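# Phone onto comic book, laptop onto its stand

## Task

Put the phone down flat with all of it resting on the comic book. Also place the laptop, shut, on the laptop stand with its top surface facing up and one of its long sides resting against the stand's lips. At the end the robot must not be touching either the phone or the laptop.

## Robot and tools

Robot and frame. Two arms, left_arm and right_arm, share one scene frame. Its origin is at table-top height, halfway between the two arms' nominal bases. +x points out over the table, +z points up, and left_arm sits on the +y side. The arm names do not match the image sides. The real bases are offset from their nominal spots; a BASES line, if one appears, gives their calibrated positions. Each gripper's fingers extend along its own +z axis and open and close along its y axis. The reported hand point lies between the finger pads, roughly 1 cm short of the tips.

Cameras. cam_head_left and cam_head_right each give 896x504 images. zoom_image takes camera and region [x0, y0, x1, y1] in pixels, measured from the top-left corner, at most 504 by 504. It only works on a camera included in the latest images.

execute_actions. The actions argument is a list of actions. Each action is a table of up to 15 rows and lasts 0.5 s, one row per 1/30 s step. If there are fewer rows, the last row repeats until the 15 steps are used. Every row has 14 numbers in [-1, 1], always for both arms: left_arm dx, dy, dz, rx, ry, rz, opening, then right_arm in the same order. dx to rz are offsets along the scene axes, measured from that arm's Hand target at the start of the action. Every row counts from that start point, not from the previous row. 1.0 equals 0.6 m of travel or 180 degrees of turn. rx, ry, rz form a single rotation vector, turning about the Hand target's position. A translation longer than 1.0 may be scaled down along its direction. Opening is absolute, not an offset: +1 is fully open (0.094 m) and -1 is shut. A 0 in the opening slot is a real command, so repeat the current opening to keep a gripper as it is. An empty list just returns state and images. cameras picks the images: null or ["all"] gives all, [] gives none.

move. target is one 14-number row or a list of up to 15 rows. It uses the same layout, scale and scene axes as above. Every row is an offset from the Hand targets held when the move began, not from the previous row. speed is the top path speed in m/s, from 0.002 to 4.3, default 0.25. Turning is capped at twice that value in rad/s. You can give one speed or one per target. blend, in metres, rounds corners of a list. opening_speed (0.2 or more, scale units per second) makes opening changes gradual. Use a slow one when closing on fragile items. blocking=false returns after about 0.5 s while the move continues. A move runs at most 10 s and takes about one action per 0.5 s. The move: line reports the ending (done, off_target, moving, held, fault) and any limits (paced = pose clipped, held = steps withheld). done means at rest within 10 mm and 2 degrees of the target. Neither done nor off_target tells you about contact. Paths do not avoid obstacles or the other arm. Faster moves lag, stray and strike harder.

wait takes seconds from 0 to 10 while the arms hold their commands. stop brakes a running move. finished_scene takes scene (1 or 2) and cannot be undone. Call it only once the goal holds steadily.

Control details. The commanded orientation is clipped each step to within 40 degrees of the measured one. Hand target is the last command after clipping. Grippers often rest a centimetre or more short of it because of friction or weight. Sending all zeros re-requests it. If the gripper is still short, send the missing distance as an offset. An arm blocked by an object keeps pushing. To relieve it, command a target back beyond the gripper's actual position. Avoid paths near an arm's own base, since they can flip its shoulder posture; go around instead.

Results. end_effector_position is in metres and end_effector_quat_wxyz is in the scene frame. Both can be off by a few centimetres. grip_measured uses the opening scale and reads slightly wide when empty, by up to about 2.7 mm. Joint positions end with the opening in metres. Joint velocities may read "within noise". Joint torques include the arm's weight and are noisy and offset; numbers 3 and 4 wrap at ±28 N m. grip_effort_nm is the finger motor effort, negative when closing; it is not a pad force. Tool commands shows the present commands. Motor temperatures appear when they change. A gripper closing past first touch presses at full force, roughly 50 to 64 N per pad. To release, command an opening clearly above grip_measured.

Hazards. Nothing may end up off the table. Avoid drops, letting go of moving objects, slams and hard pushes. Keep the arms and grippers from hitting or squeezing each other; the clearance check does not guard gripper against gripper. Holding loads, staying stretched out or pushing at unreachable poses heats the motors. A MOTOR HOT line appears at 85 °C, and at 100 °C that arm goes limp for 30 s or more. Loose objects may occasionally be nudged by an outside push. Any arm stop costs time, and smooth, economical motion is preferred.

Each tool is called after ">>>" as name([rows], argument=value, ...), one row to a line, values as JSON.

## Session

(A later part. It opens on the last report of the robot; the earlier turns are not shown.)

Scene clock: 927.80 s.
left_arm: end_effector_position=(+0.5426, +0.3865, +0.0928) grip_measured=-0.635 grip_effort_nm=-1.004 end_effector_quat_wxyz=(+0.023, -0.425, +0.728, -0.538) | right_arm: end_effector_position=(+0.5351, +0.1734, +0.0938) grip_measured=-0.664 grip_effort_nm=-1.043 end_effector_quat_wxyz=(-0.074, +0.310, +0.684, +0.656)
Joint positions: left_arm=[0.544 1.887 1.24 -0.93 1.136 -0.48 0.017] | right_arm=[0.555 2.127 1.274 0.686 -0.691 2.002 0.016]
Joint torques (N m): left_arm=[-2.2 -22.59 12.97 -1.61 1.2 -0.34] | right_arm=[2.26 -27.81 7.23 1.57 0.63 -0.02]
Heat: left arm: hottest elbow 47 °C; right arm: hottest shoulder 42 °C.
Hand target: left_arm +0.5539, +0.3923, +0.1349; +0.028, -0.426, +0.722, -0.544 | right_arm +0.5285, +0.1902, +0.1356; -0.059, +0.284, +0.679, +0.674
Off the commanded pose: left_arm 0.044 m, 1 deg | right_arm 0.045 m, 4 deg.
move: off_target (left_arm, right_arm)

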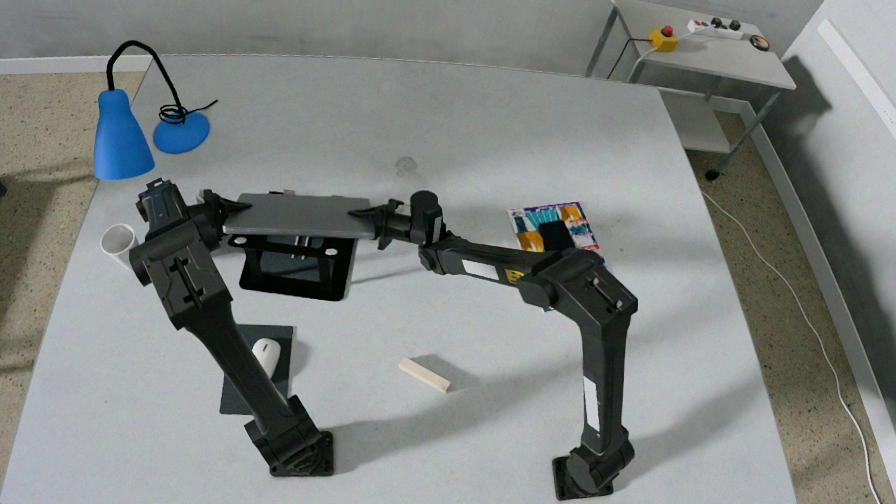

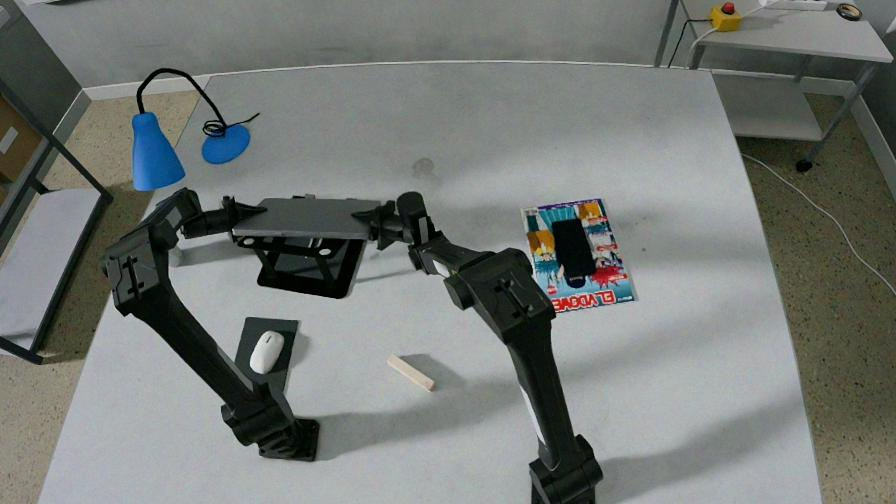

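>>> move(target=[0.0, 0, -0.045, 0, -0.03, -0.015, -0.95, -0.02, 0, -0.05, 0, -0.03, -0.015, -0.95], speed=0.05)

>>> zoom_image(camera="cam_head_left", region=[160, 120, 440, 300])

>>> zoom_image(camera="cam_head_right", region=[180, 120, 460, 300])

Scene clock: 933.57 s.
left_arm: end_effector_position=(+0.5444, +0.3857, +0.0914) grip_measured=-0.635 grip_effort_nm=-1.009 end_effector_quat_wxyz=(+0.050, -0.380, +0.734, -0.560) | right_arm: end_effector_position=(+0.5266, +0.1730, +0.0928) grip_measured=-0.664 grip_effort_nm=-1.038 end_effector_quat_wxyz=(-0.027, +0.296, +0.677, +0.673)
Joint positions: left_arm=[0.548 1.911 1.244 -0.93 1.195 -0.361 0.017] | right_arm=[0.575 2.125 1.223 0.789 -0.614 1.958 0.016]
Joint torques (N m): left_arm=[-1.38 -18.84 12.04 -0.91 0.91 -0.15] | right_arm=[2.55 -23.36 6.58 2.96 0.55 -0.18]
Heat: left arm: hottest elbow 47 °C; right arm: hottest shoulder 42 °C.
Hand target: left_arm +0.5539, +0.3924, +0.1079; +0.049, -0.383, +0.729, -0.564 | right_arm +0.5166, +0.1902, +0.1057; -0.011, +0.268, +0.674, +0.688
Off the commanded pose: left_arm 0.020 m, 1 deg | right_arm 0.024 m, 4 deg.
move: off_target (left_arm, right_arm)

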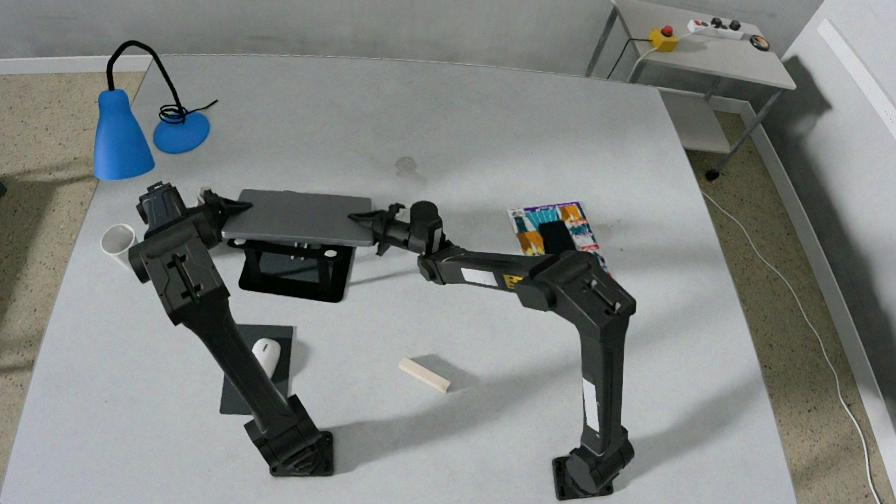

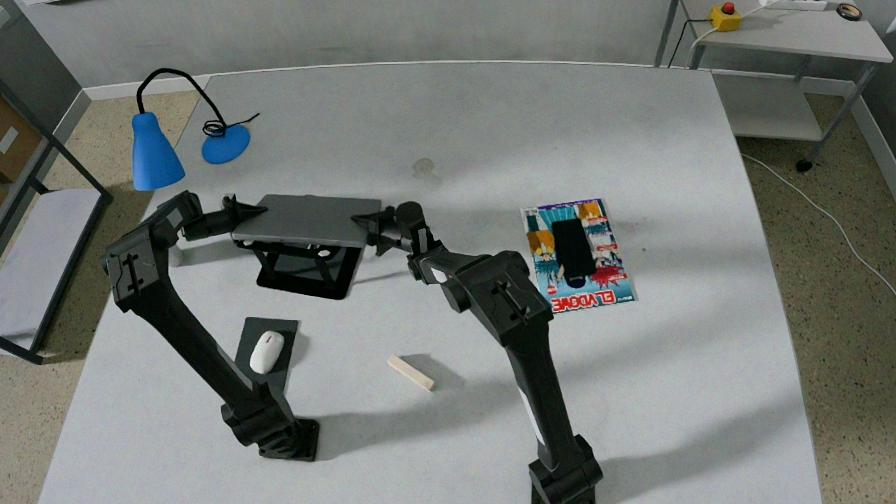

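Scaled by 1.800.

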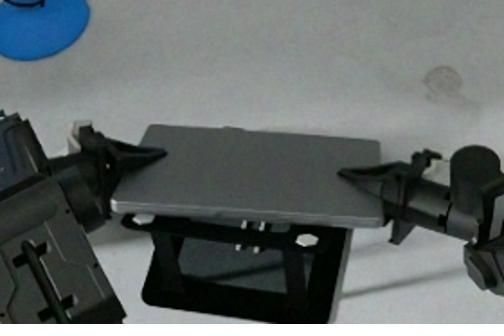

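Scaled by 1.800.

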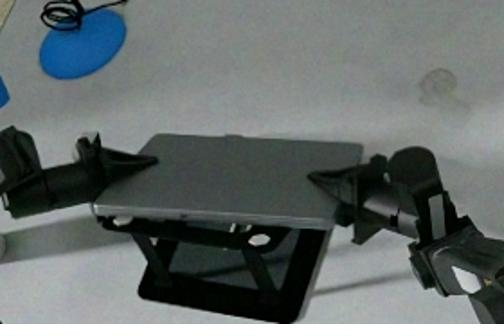

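>>> move(target=[-0.012, 0, -0.035, 0, 0.007, -0.01, -0.95, -0.018, 0, -0.035, 0, 0.007, -0.01, -0.95], speed=0.05)

>>> zoom_image(camera="cam_head_left", region=[160, 120, 440, 300])

>>> zoom_image(camera="cam_head_right", region=[180, 120, 460, 300])

Scene clock: 941.83 s.
left_arm: end_effector_position=(+0.5449, +0.3856, +0.0888) grip_measured=-0.635 grip_effort_nm=-1.009 end_effector_quat_wxyz=(+0.047, -0.363, +0.740, -0.564) | right_arm: end_effector_position=(+0.5209, +0.1730, +0.0908) grip_measured=-0.665 grip_effort_nm=-1.038 end_effector_quat_wxyz=(-0.010, +0.301, +0.669, +0.680)
Joint positions: left_arm=[0.548 1.939 1.275 -1.006 1.201 -0.268 0.017] | right_arm=[0.589 2.125 1.195 0.84 -0.566 1.961 0.016]
Joint torques (N m): left_arm=[-0.62 -17.08 10.33 -1.02 0.12 -0.07] | right_arm=[2.78 -21.42 5.81 2.91 0.57 -0.03]
Heat: left arm: hottest elbow 45 °C; right arm: hottest shoulder 42 °C.
Hand target: left_arm +0.5467, +0.3924, +0.0870; +0.032, -0.378, +0.736, -0.561 | right_arm +0.5057, +0.1901, +0.0846; -0.008, +0.286, +0.670, +0.685
Off the commanded pose: left_arm 0.007 m, 2 deg | right_arm 0.024 m, 2 deg.
move: off_target (right_arm)

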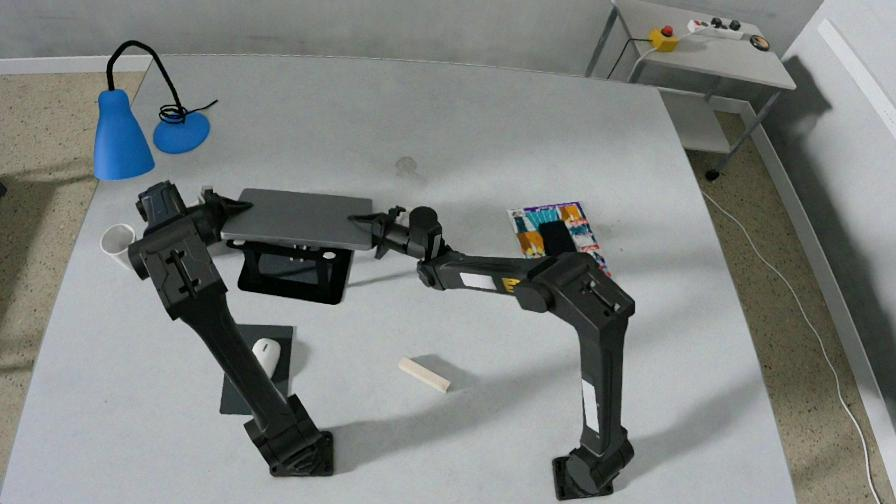

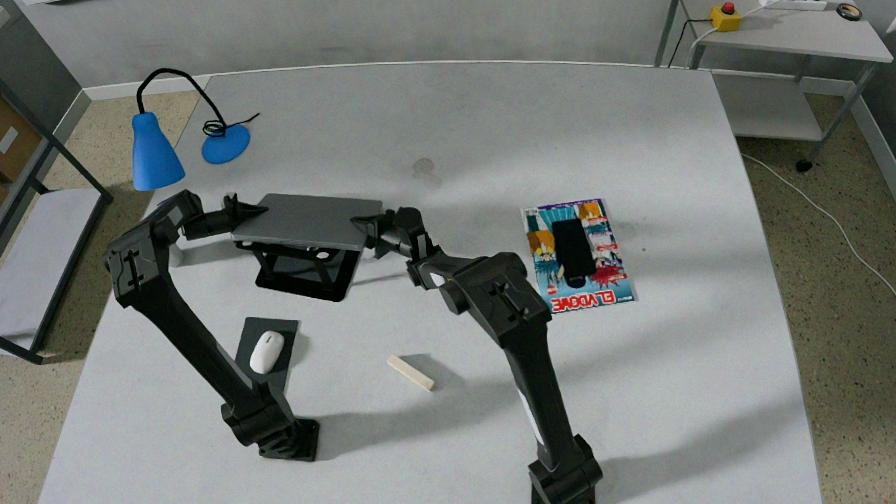

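Scaled by 1.800.

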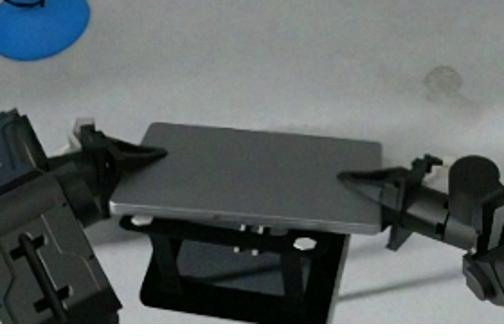

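Scaled by 1.800.

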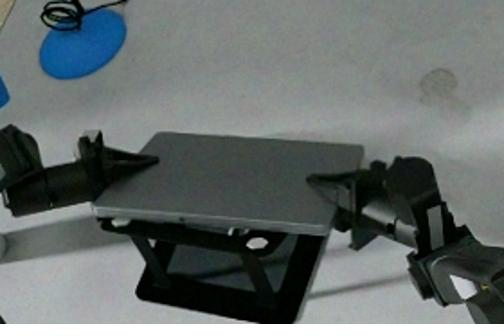

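>>> move(target=[-0.012, 0, 0.01, 0, 0.03, 0, -0.95, -0.005, 0, 0.01, 0, 0.03, 0, -0.95], speed=0.05)

>>> zoom_image(camera="cam_head_left", region=[160, 120, 440, 300])

>>> zoom_image(camera="cam_head_right", region=[180, 120, 460, 300])

Scene clock: 946.50 s.
left_arm: end_effector_position=(+0.5408, +0.3868, +0.0893) grip_measured=-0.635 grip_effort_nm=-1.004 end_effector_quat_wxyz=(+0.019, -0.383, +0.745, -0.546) | right_arm: end_effector_position=(+0.5175, +0.1744, +0.0881) grip_measured=-0.665 grip_effort_nm=-1.038 end_effector_quat_wxyz=(-0.040, +0.325, +0.664, +0.672)
Joint positions: left_arm=[0.548 1.939 1.3 -1.086 1.151 -0.272 0.017] | right_arm=[0.592 2.119 1.193 0.814 -0.574 2.024 0.016]
Joint torques (N m): left_arm=[-1.26 -18.61 10.25 -1.8 0.07 -0.16] | right_arm=[2.9 -23.47 5.67 1.47 0.74 -0.03]
Heat: left arm: hottest elbow 45 °C; right arm: hottest shoulder 42 °C.
Hand target: left_arm +0.5395, +0.3924, +0.0928; -0.003, -0.404, +0.737, -0.542 | right_arm +0.5027, +0.1902, +0.0905; -0.039, +0.318, +0.669, +0.671
Off the commanded pose: left_arm 0.007 m, 4 deg | right_arm 0.022 m, 1 deg.
move: off_target (left_arm, right_arm)

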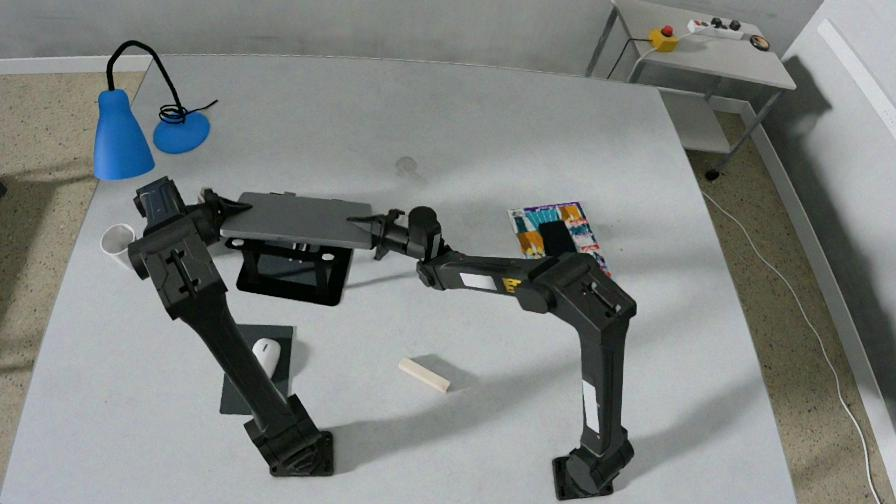

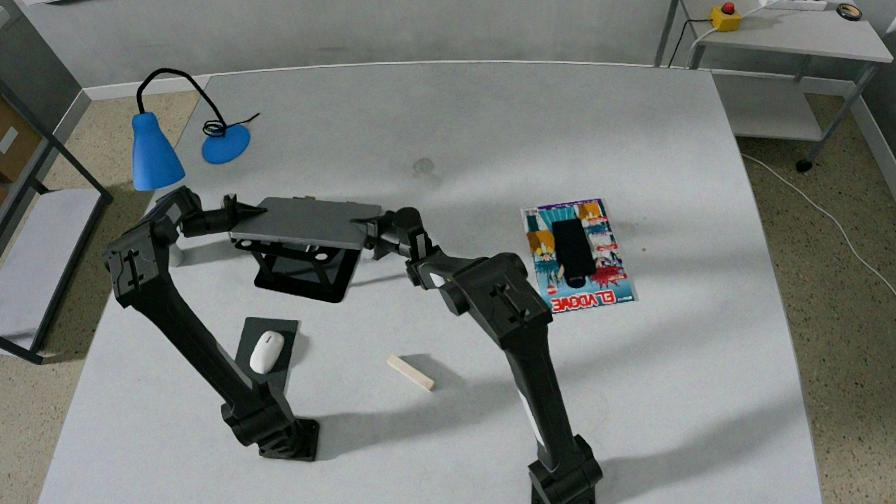

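Scaled by 1.800.

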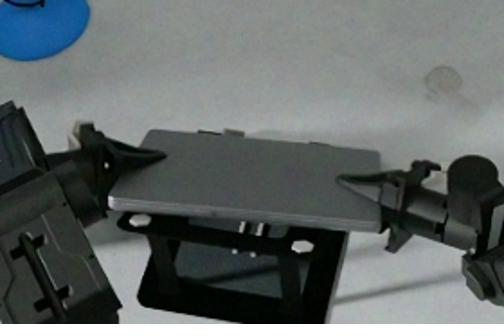

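Scaled by 1.800.

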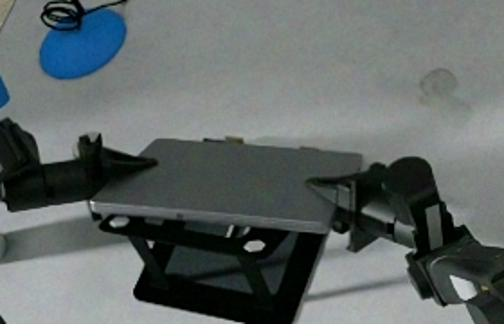

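>>> move(target=[-0.0, 0, -0.02, 0, 0, 0, -0.95, 0.005, 0, -0.025, 0, 0, 0, -0.95], speed=0.05)

>>> zoom_image(camera="cam_head_left", region=[160, 120, 440, 300])

>>> zoom_image(camera="cam_head_right", region=[180, 120, 460, 300])

Scene clock: 950.60 s.
left_arm: end_effector_position=(+0.5407, +0.3868, +0.0880) grip_measured=-0.635 grip_effort_nm=-1.004 end_effector_quat_wxyz=(+0.017, -0.383, +0.745, -0.546) | right_arm: end_effector_position=(+0.5174, +0.1744, +0.0880) grip_measured=-0.665 grip_effort_nm=-1.038 end_effector_quat_wxyz=(-0.040, +0.326, +0.664, +0.672)
Joint positions: left_arm=[0.548 1.942 1.301 -1.086 1.151 -0.273 0.017] | right_arm=[0.592 2.119 1.193 0.813 -0.575 2.024 0.016]
Joint torques (N m): left_arm=[-1.44 -16.62 9.59 -1.11 0.06 -0.14] | right_arm=[2.61 -20.72 6.31 2.32 0.65 -0.01]
Motor temperatures (°C): left_arm=[23 30 44 24 32 24 29] | right_arm=[26 43 39 25 28 24 29]
Heat: left arm: hottest elbow 44 °C; right arm: hottest shoulder 43 °C.
Hand target: left_arm +0.5396, +0.3924, +0.0810; -0.002, -0.404, +0.737, -0.543 | right_arm +0.5057, +0.1902, +0.0754; -0.039, +0.318, +0.669, +0.671
Off the commanded pose: left_arm 0.009 m, 3 deg | right_arm 0.023 m, 1 deg.
move: off_target (left_arm, right_arm)

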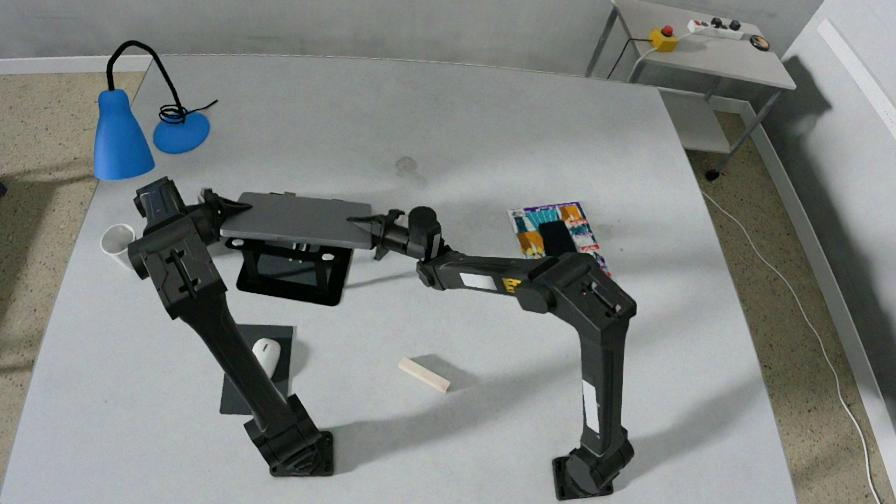

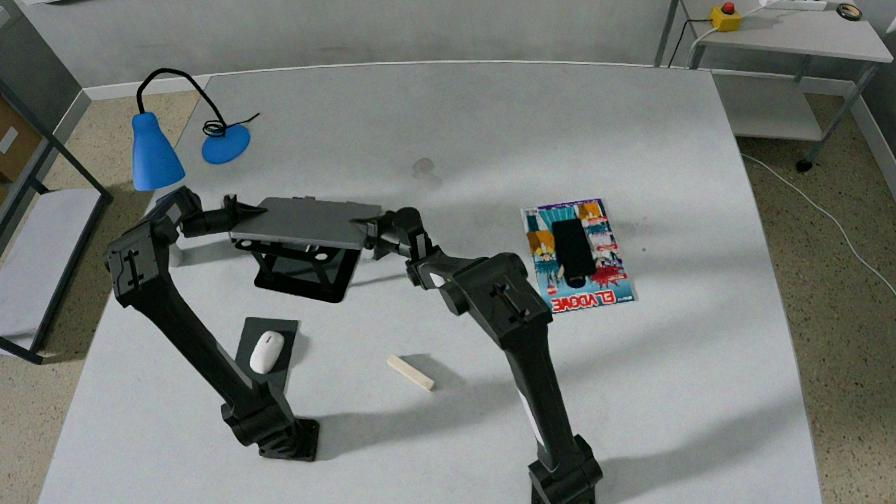

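Scaled by 1.800.

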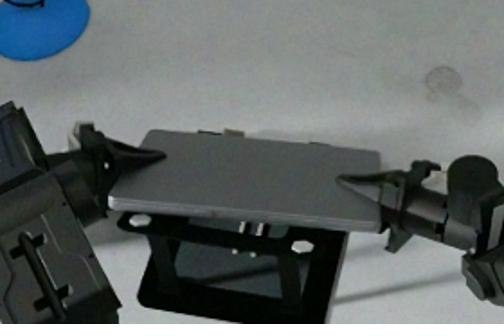

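Scaled by 1.800.

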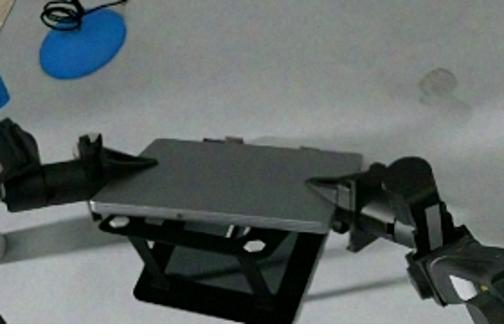

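>>> move(target=[0,0,0,0,0,0,-0.4,0,0,0,0,0,0,-0.4], opening_speed=0.2)

>>> zoom_image(camera="cam_head_left", region=[160, 120, 440, 300])

>>> zoom_image(camera="cam_head_right", region=[180, 120, 460, 300])

Scene clock: 956.37 s.
left_arm: end_effector_position=(+0.5428, +0.3879, +0.0902) grip_measured=-0.404 grip_effort_nm=0.183 end_effector_quat_wxyz=(+0.012, -0.392, +0.740, -0.547) | right_arm: end_effector_position=(+0.5220, +0.1729, +0.0904) grip_measured=-0.403 grip_effort_nm=0.095 end_effector_quat_wxyz=(-0.028, +0.332, +0.658, +0.675)
Joint positions: left_arm=[0.548 1.943 1.309 -1.091 1.153 -0.296 0.028] | right_arm=[0.593 2.119 1.193 0.826 -0.545 2.028 0.028]
Joint torques (N m): left_arm=[-0.97 -17.67 8.88 -0.81 -0.03 0.05] | right_arm=[2.49 -20.66 6.28 1.99 -0.37 -0.06]
Heat: left arm: hottest elbow 44 °C; right arm: hottest shoulder 43 °C.
Hand target: left_arm +0.5395, +0.3923, +0.0810; -0.003, -0.404, +0.737, -0.543 | right_arm +0.5056, +0.1902, +0.0754; -0.039, +0.318, +0.669, +0.671
Off the commanded pose: left_arm 0.011 m, 2 deg | right_arm 0.028 m, 2 deg.
move: off_target (left_arm, right_arm)

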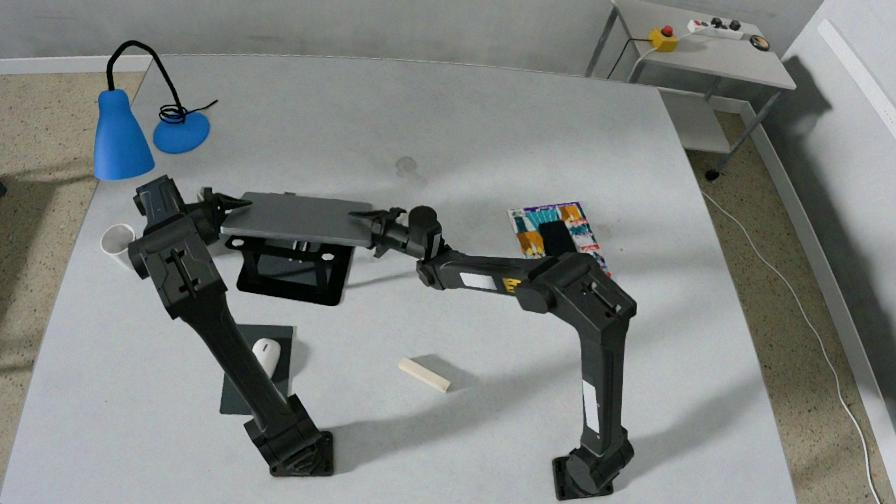

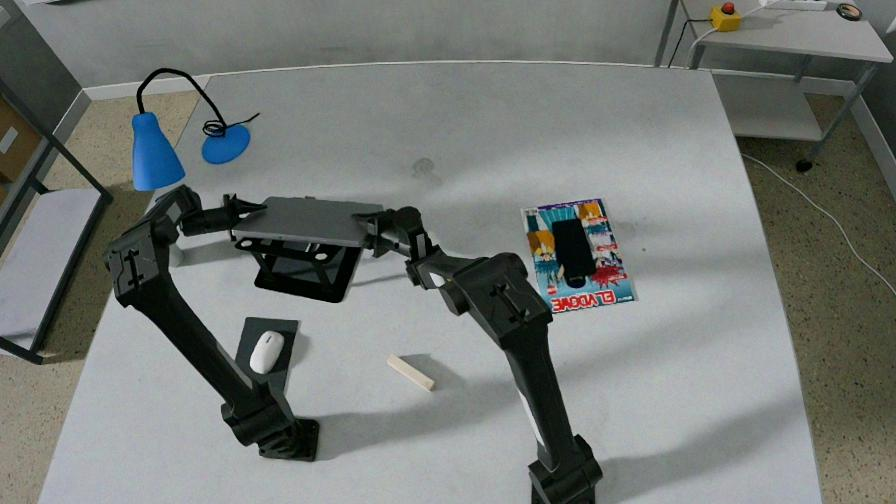

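Scaled by 1.800.

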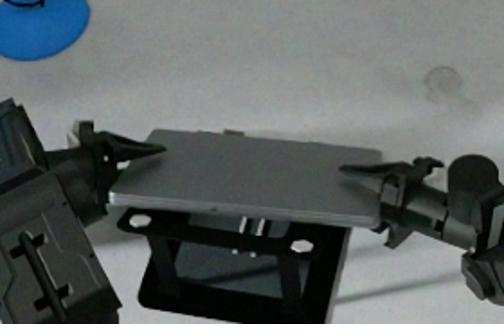

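Scaled by 1.800.

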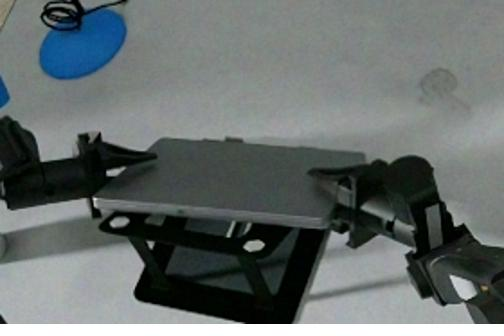

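>>> move(target=[0,0,0,0,0,0,-0.15,0,0,0,0,0,0,-0.15], opening_speed=0.2)

>>> zoom_image(camera="cam_head_left", region=[160, 120, 440, 300])

>>> zoom_image(camera="cam_head_right", region=[180, 120, 460, 300])

Scene clock: 960.83 s.
left_arm: end_effector_position=(+0.5458, +0.3892, +0.0941) grip_measured=-0.154 grip_effort_nm=0.203 end_effector_quat_wxyz=(+0.015, -0.390, +0.738, -0.550) | right_arm: end_effector_position=(+0.5235, +0.1721, +0.0937) grip_measured=-0.153 grip_effort_nm=0.125 end_effector_quat_wxyz=(-0.023, +0.330, +0.654, +0.680)
Joint positions: left_arm=[0.548 1.943 1.318 -1.092 1.161 -0.299 0.04] | right_arm=[0.591 2.119 1.193 0.841 -0.54 2.028 0.04]
Joint torques (N m): left_arm=[-1.61 -17.85 8.1 -0.77 -0.33 0.11] | right_arm=[2.55 -20.72 6.3 1.42 -0.53 -0.06]
Heat: left arm: hottest elbow 43 °C; right arm: hottest shoulder 43 °C.
Hand target: left_arm +0.5396, +0.3923, +0.0811; -0.002, -0.404, +0.737, -0.543 | right_arm +0.5057, +0.1902, +0.0754; -0.039, +0.318, +0.669, +0.671
Off the commanded pose: left_arm 0.015 m, 3 deg | right_arm 0.031 m, 3 deg.
move: off_target (left_arm, right_arm)

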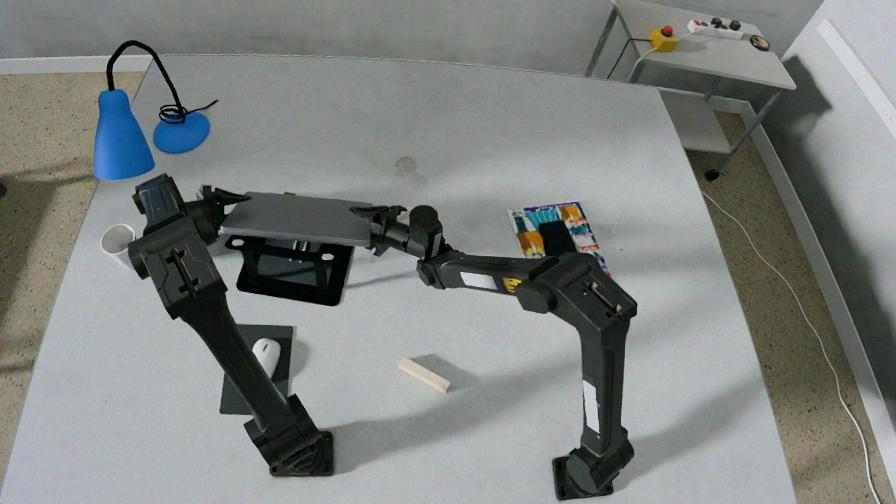

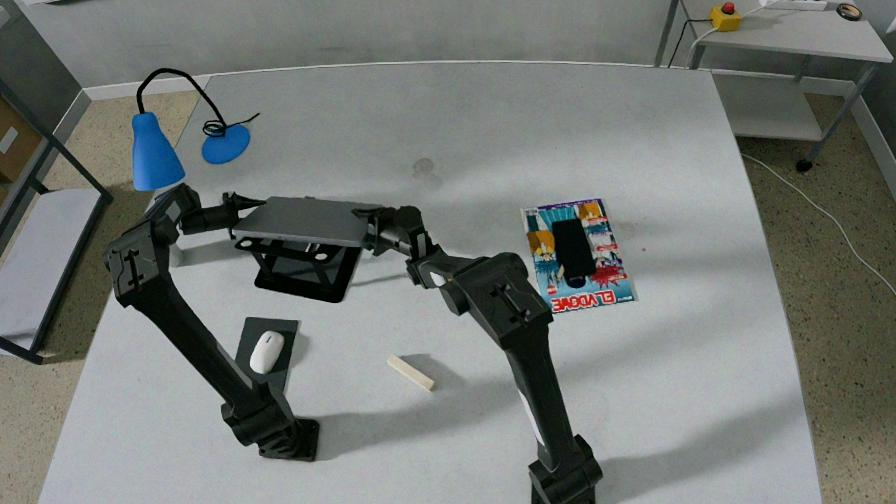

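Scaled by 1.800.

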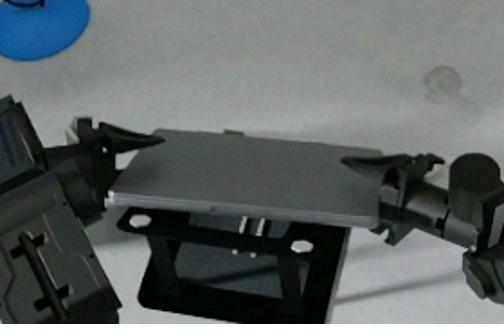

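Scaled by 1.800.

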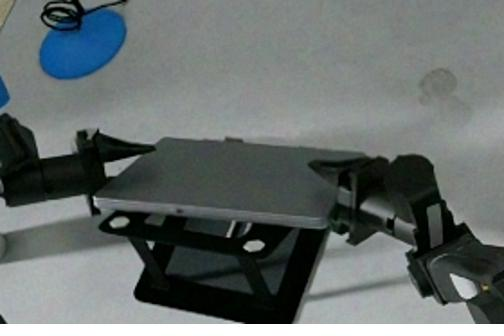

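>>> move(target=[-0.03,0.1,0,0,0,0,-0.15,-0.0,-0.12,0.0,0,0,0,-0.15], speed=0.05)

>>> zoom_image(camera="cam_head_left", region=[160, 120, 440, 300])

>>> zoom_image(camera="cam_head_right", region=[180, 120, 460, 300])

Scene clock: 967.53 s.
left_arm: end_effector_position=(+0.5088, +0.4392, +0.0713) grip_measured=-0.152 grip_effort_nm=0.129 end_effector_quat_wxyz=(-0.019, -0.413, +0.729, -0.545) | right_arm: end_effector_position=(+0.5050, +0.1289, +0.0764) grip_measured=-0.151 grip_effort_nm=0.066 end_effector_quat_wxyz=(-0.042, +0.312, +0.671, +0.672)
Joint positions: left_arm=[0.664 2.039 1.392 -1.367 1.107 -0.061 0.04] | right_arm=[0.53 2.095 1.088 0.887 -0.66 1.995 0.04]
Joint torques (N m): left_arm=[-1.03 -19.14 12.59 -0.8 0.43 0.14] | right_arm=[-0.5 -22.24 4.26 1.81 -0.06 0.11]
Heat: left arm: hottest elbow 43 °C; right arm: hottest shoulder 43 °C.
Hand target: left_arm +0.5215, +0.4524, +0.0809; -0.003, -0.404, +0.737, -0.543 | right_arm +0.5057, +0.1183, +0.0754; -0.039, +0.318, +0.669, +0.671
Off the commanded pose: left_arm 0.021 m, 2 deg | right_arm 0.011 m, 1 deg.
move: off_target (left_arm, right_arm)

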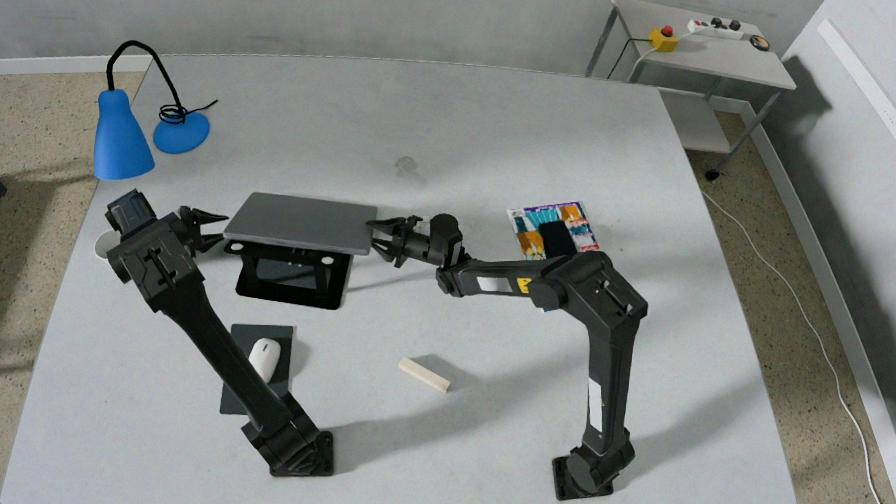

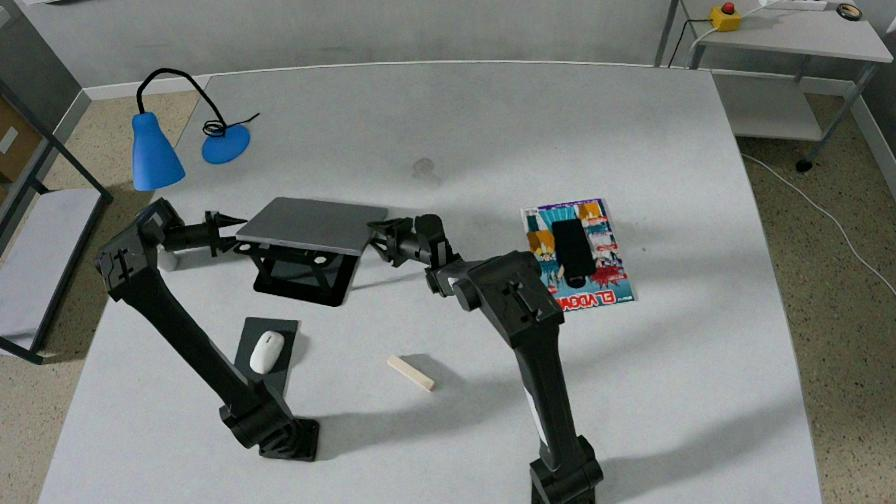

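Scaled by 1.800.

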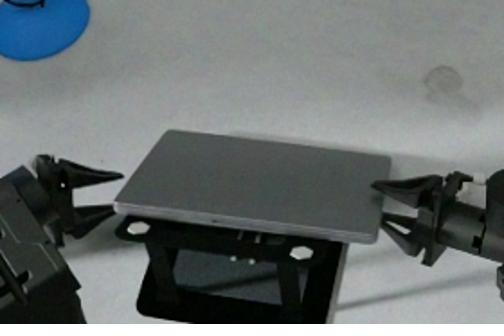

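Scaled by 1.800.

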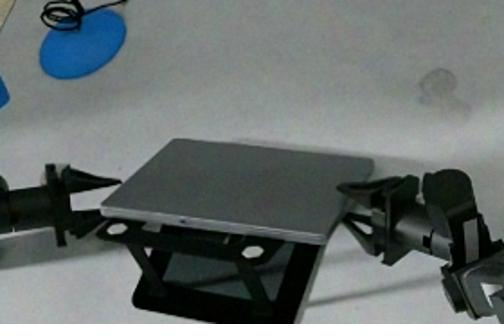

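>>> move([
  [-0.03,0.09,0.02,0,0,0,-0.15,-0.02,-0.12,0.0,0,0,0,-0.15],
  [-0.1,0.11,0.16,0,0,0,-0.15,-0.1,-0.3,0.25,0,0,0,-0.15],
], speed=0.1)

>>> zoom_image(camera="cam_head_left", region=[190, 150, 430, 310])

>>> zoom_image(camera="cam_head_right", region=[190, 150, 430, 310])

Scene clock: 975.03 s.
left_arm: end_effector_position=(+0.4667, +0.5131, +0.1629) grip_measured=-0.152 grip_effort_nm=0.125 end_effector_quat_wxyz=(+0.023, -0.422, +0.738, -0.526) | right_arm: end_effector_position=(+0.4482, -0.0552, +0.2271) grip_measured=-0.151 grip_effort_nm=0.066 end_effector_quat_wxyz=(-0.042, +0.313, +0.668, +0.673)
Joint positions: left_arm=[0.819 1.94 1.522 -1.667 1.034 0.106 0.04] | right_arm=[0.221 1.519 0.777 0.584 -0.962 1.942 0.04]
Joint torques (N m): left_arm=[-0.5 -21.89 9.22 -0.96 0.33 -0.01] | right_arm=[-0.38 -15.62 6.34 1.06 -0.13 0.05]
Heat: left arm: hottest elbow 43 °C; right arm: hottest shoulder 42 °C.
Hand target: left_arm +0.4615, +0.5184, +0.1770; -0.003, -0.404, +0.736, -0.543 | right_arm +0.4456, -0.0618, +0.2254; -0.039, +0.318, +0.669, +0.671
Off the commanded pose: left_arm 0.016 m, 4 deg | right_arm 0.007 m, 1 deg.
joint sent to its limit (left arm) — joint 4 (wrist pitch), lower limit. The joint targets are off in orientation, not in position.
move: off_target (left_arm)

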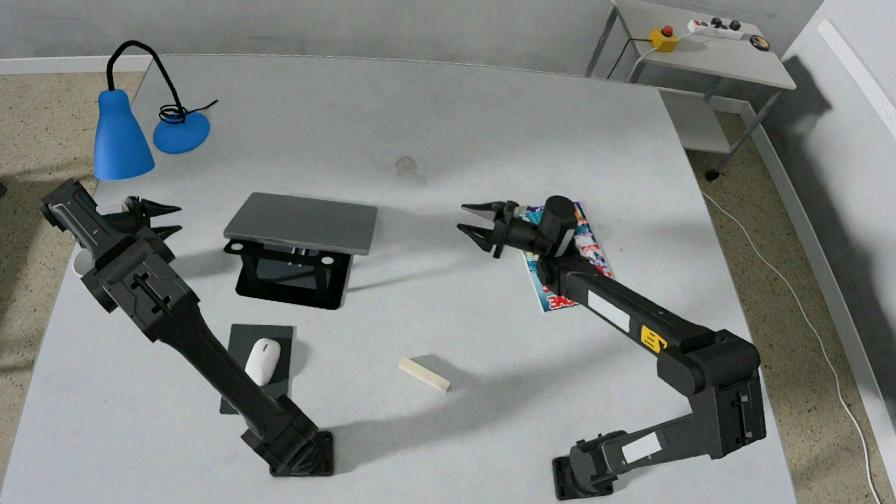

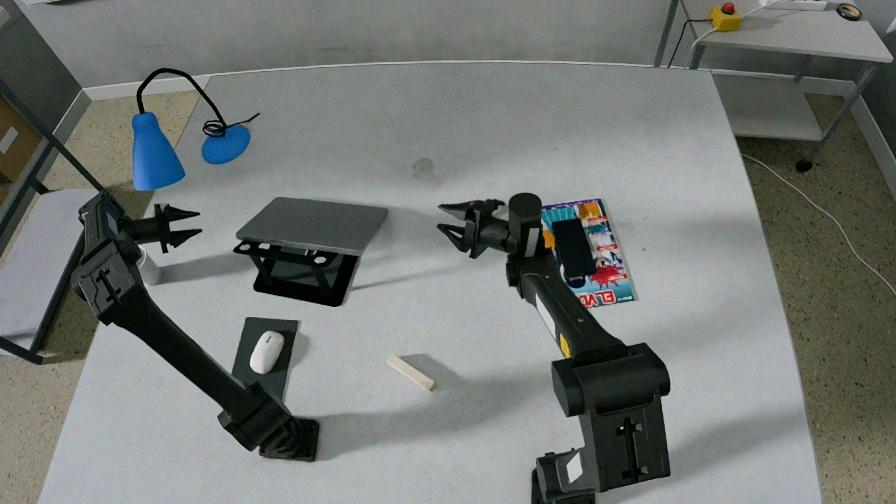

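Scaled by 2.100.

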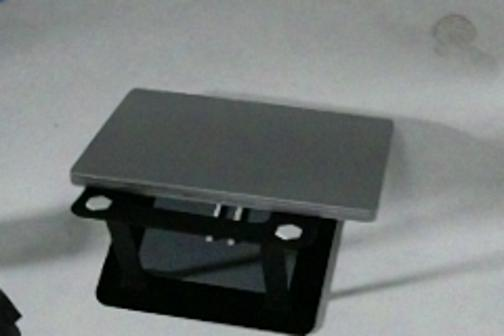

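Scaled by 2.100.

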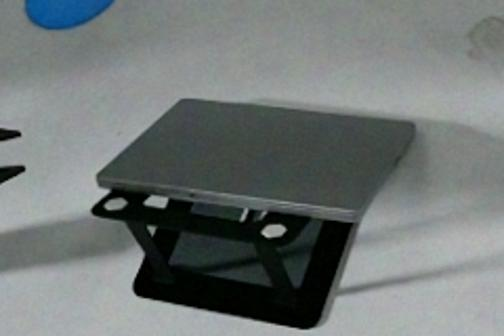

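>>> zoom_image(camera="cam_head_right", region=[320, 190, 410, 270])

>>> zoom_image(camera="cam_head_left", region=[210, 180, 390, 320])

Scaled by 5.600.

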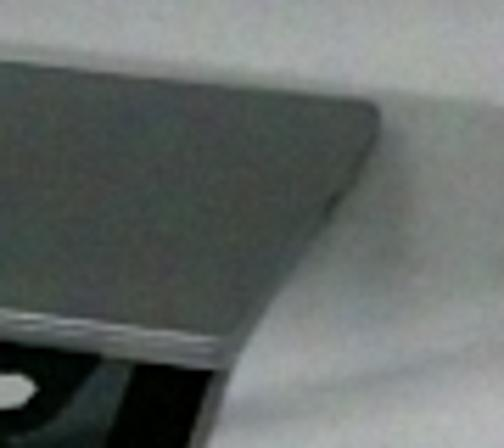

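Scaled by 2.800.

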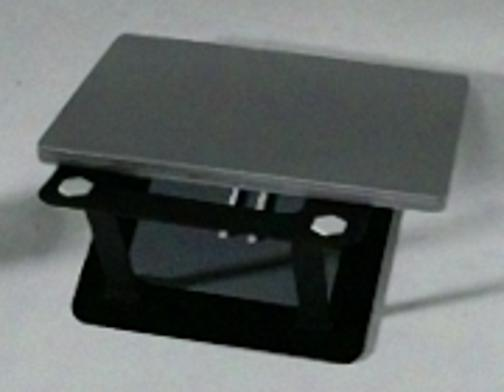

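>>> zoom_image(camera="cam_head_left", region=[245, 180, 385, 220])

>>> zoom_image(camera="cam_head_right", region=[265, 185, 405, 225])

Scaled by 3.600.

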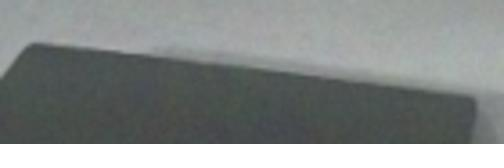

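Scaled by 3.600.

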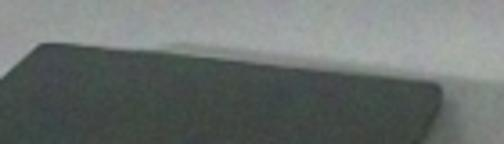

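>>> move([
  [-0.1,0,0.15,0.05,-0.02,0.09,-1,0,0,0,0,0,0,-0.15],
  [-0.2,-0.364,0.12,0.139,-0.059,0.265,-1,0,0,0,0,0,0,-0.15],
], speed=0.2)

Scene clock: 1043.50 s.
left_arm: end_effector_position=(+0.3401, +0.3040, +0.2483) grip_measured=-0.981 grip_effort_nm=-0.994 end_effector_quat_wxyz=(-0.361, +0.611, -0.607, +0.357) | right_arm: end_effector_position=(+0.4482, -0.0552, +0.2271) grip_measured=-0.151 grip_effort_nm=0.066 end_effector_quat_wxyz=(-0.041, +0.313, +0.668, +0.673)
Joint positions: left_arm=[0.334 0.508 0.495 -0.519 0.307 -1.392 0.001] | right_arm=[0.221 1.519 0.777 0.584 -0.962 1.94 0.04]
Joint torques (N m): left_arm=[-2.32 -1.85 11.12 2.45 -0.07 0.08] | right_arm=[-0.32 -15.21 6.34 1.02 -0.13 0.03]
Motor temperatures (°C): left_arm=[23 30 40 24 30 24 28] | right_arm=[26 37 37 25 26 24 27]
Heat: left arm: hottest elbow 40 °C; right arm: hottest shoulder 37 °C.
Hand target: left_arm +0.3415, +0.3000, +0.2489; -0.366, +0.606, -0.606, +0.364 | right_arm +0.4456, -0.0618, +0.2254; -0.039, +0.318, +0.669, +0.671
Off the commanded pose: left_arm 0.004 m, 1 deg | right_arm 0.007 m, 1 deg.
move: done

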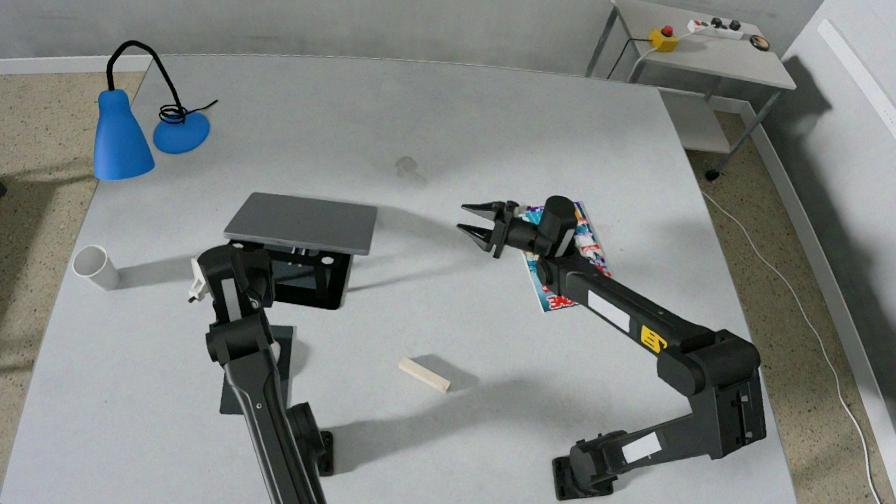

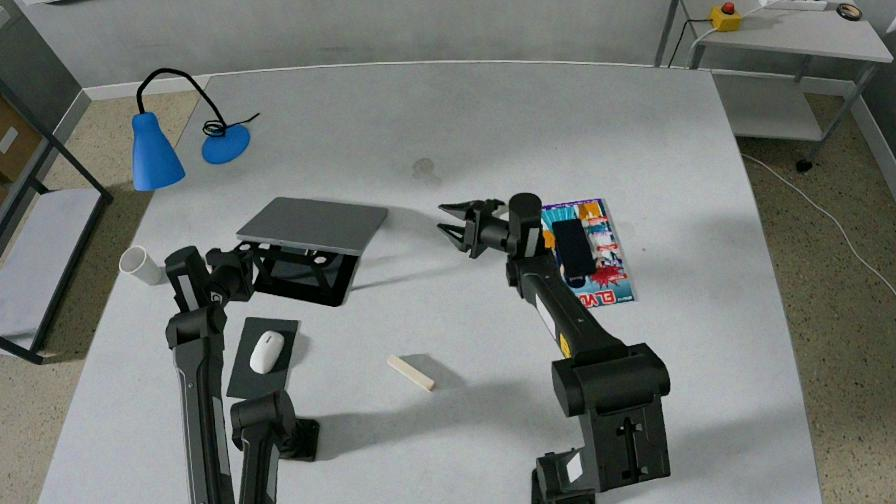

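>>> zoom_image(camera="cam_head_left", region=[170, 180, 410, 340])

>>> zoom_image(camera="cam_head_right", region=[150, 180, 390, 340])

Scaled by 2.100.

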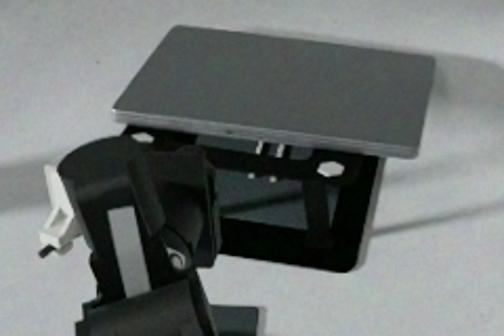

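Scaled by 2.100.

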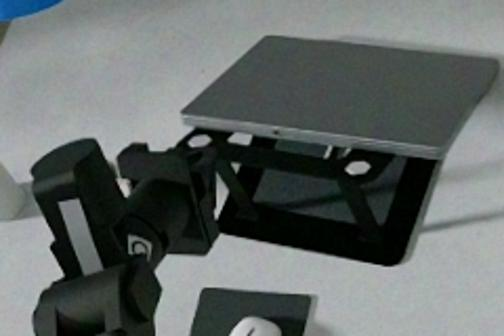

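>>> move(target=[0.1,-0.04,-0.155,0,0,0,-1,0,0,0,0,0,0,-0.15], speed=0.12)

>>> zoom_image(camera="cam_head_left", region=[190, 180, 390, 310])

>>> zoom_image(camera="cam_head_right", region=[190, 180, 390, 310])

Scene clock: 1055.33 s.
left_arm: end_effector_position=(+0.4005, +0.2810, +0.1595) grip_measured=-0.981 grip_effort_nm=-0.989 end_effector_quat_wxyz=(-0.368, +0.608, -0.605, +0.359) | right_arm: end_effector_position=(+0.4482, -0.0552, +0.2271) grip_measured=-0.151 grip_effort_nm=0.066 end_effector_quat_wxyz=(-0.041, +0.313, +0.668, +0.673)
Joint positions: left_arm=[0.138 0.843 0.344 0.003 0.135 -1.489 0.001] | right_arm=[0.221 1.519 0.777 0.584 -0.962 1.94 0.04]
Joint torques (N m): left_arm=[-2.55 -3.19 9.87 2.59 -0.16 0.03] | right_arm=[-0.38 -15.15 6.34 1.02 -0.13 0.02]
Heat: left arm: hottest elbow 40 °C; right arm: hottest shoulder 37 °C.
Hand target: left_arm +0.4016, +0.2760, +0.1560; -0.366, +0.606, -0.606, +0.364 | right_arm +0.4456, -0.0618, +0.2254; -0.039, +0.318, +0.669, +0.671
Off the commanded pose: left_arm 0.006 m, 1 deg | right_arm 0.007 m, 1 deg.
move: done

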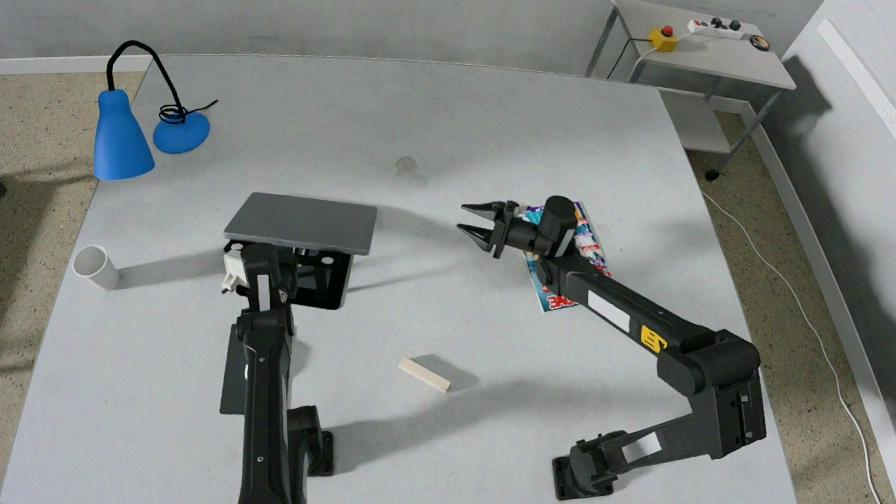

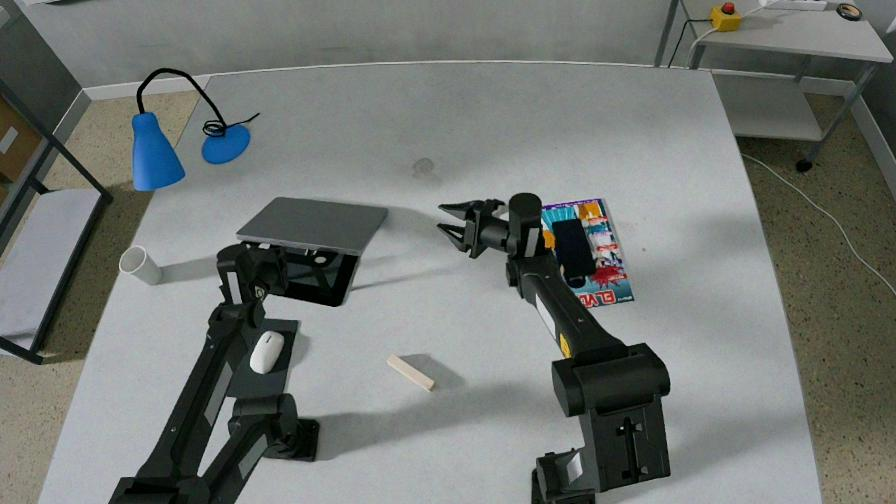

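Scaled by 2.520.

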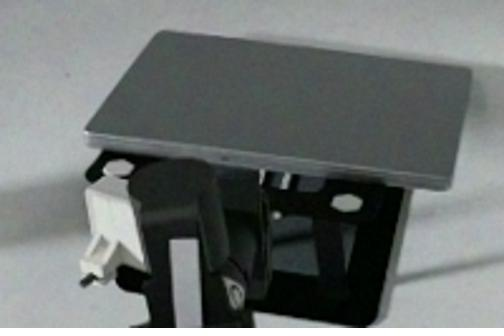

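Scaled by 2.520.

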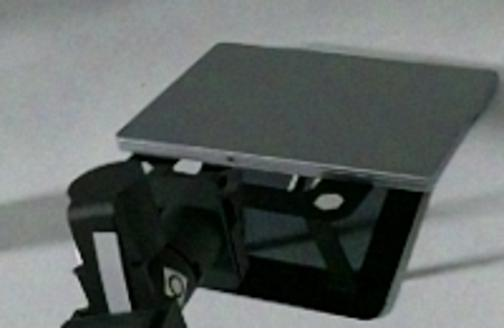

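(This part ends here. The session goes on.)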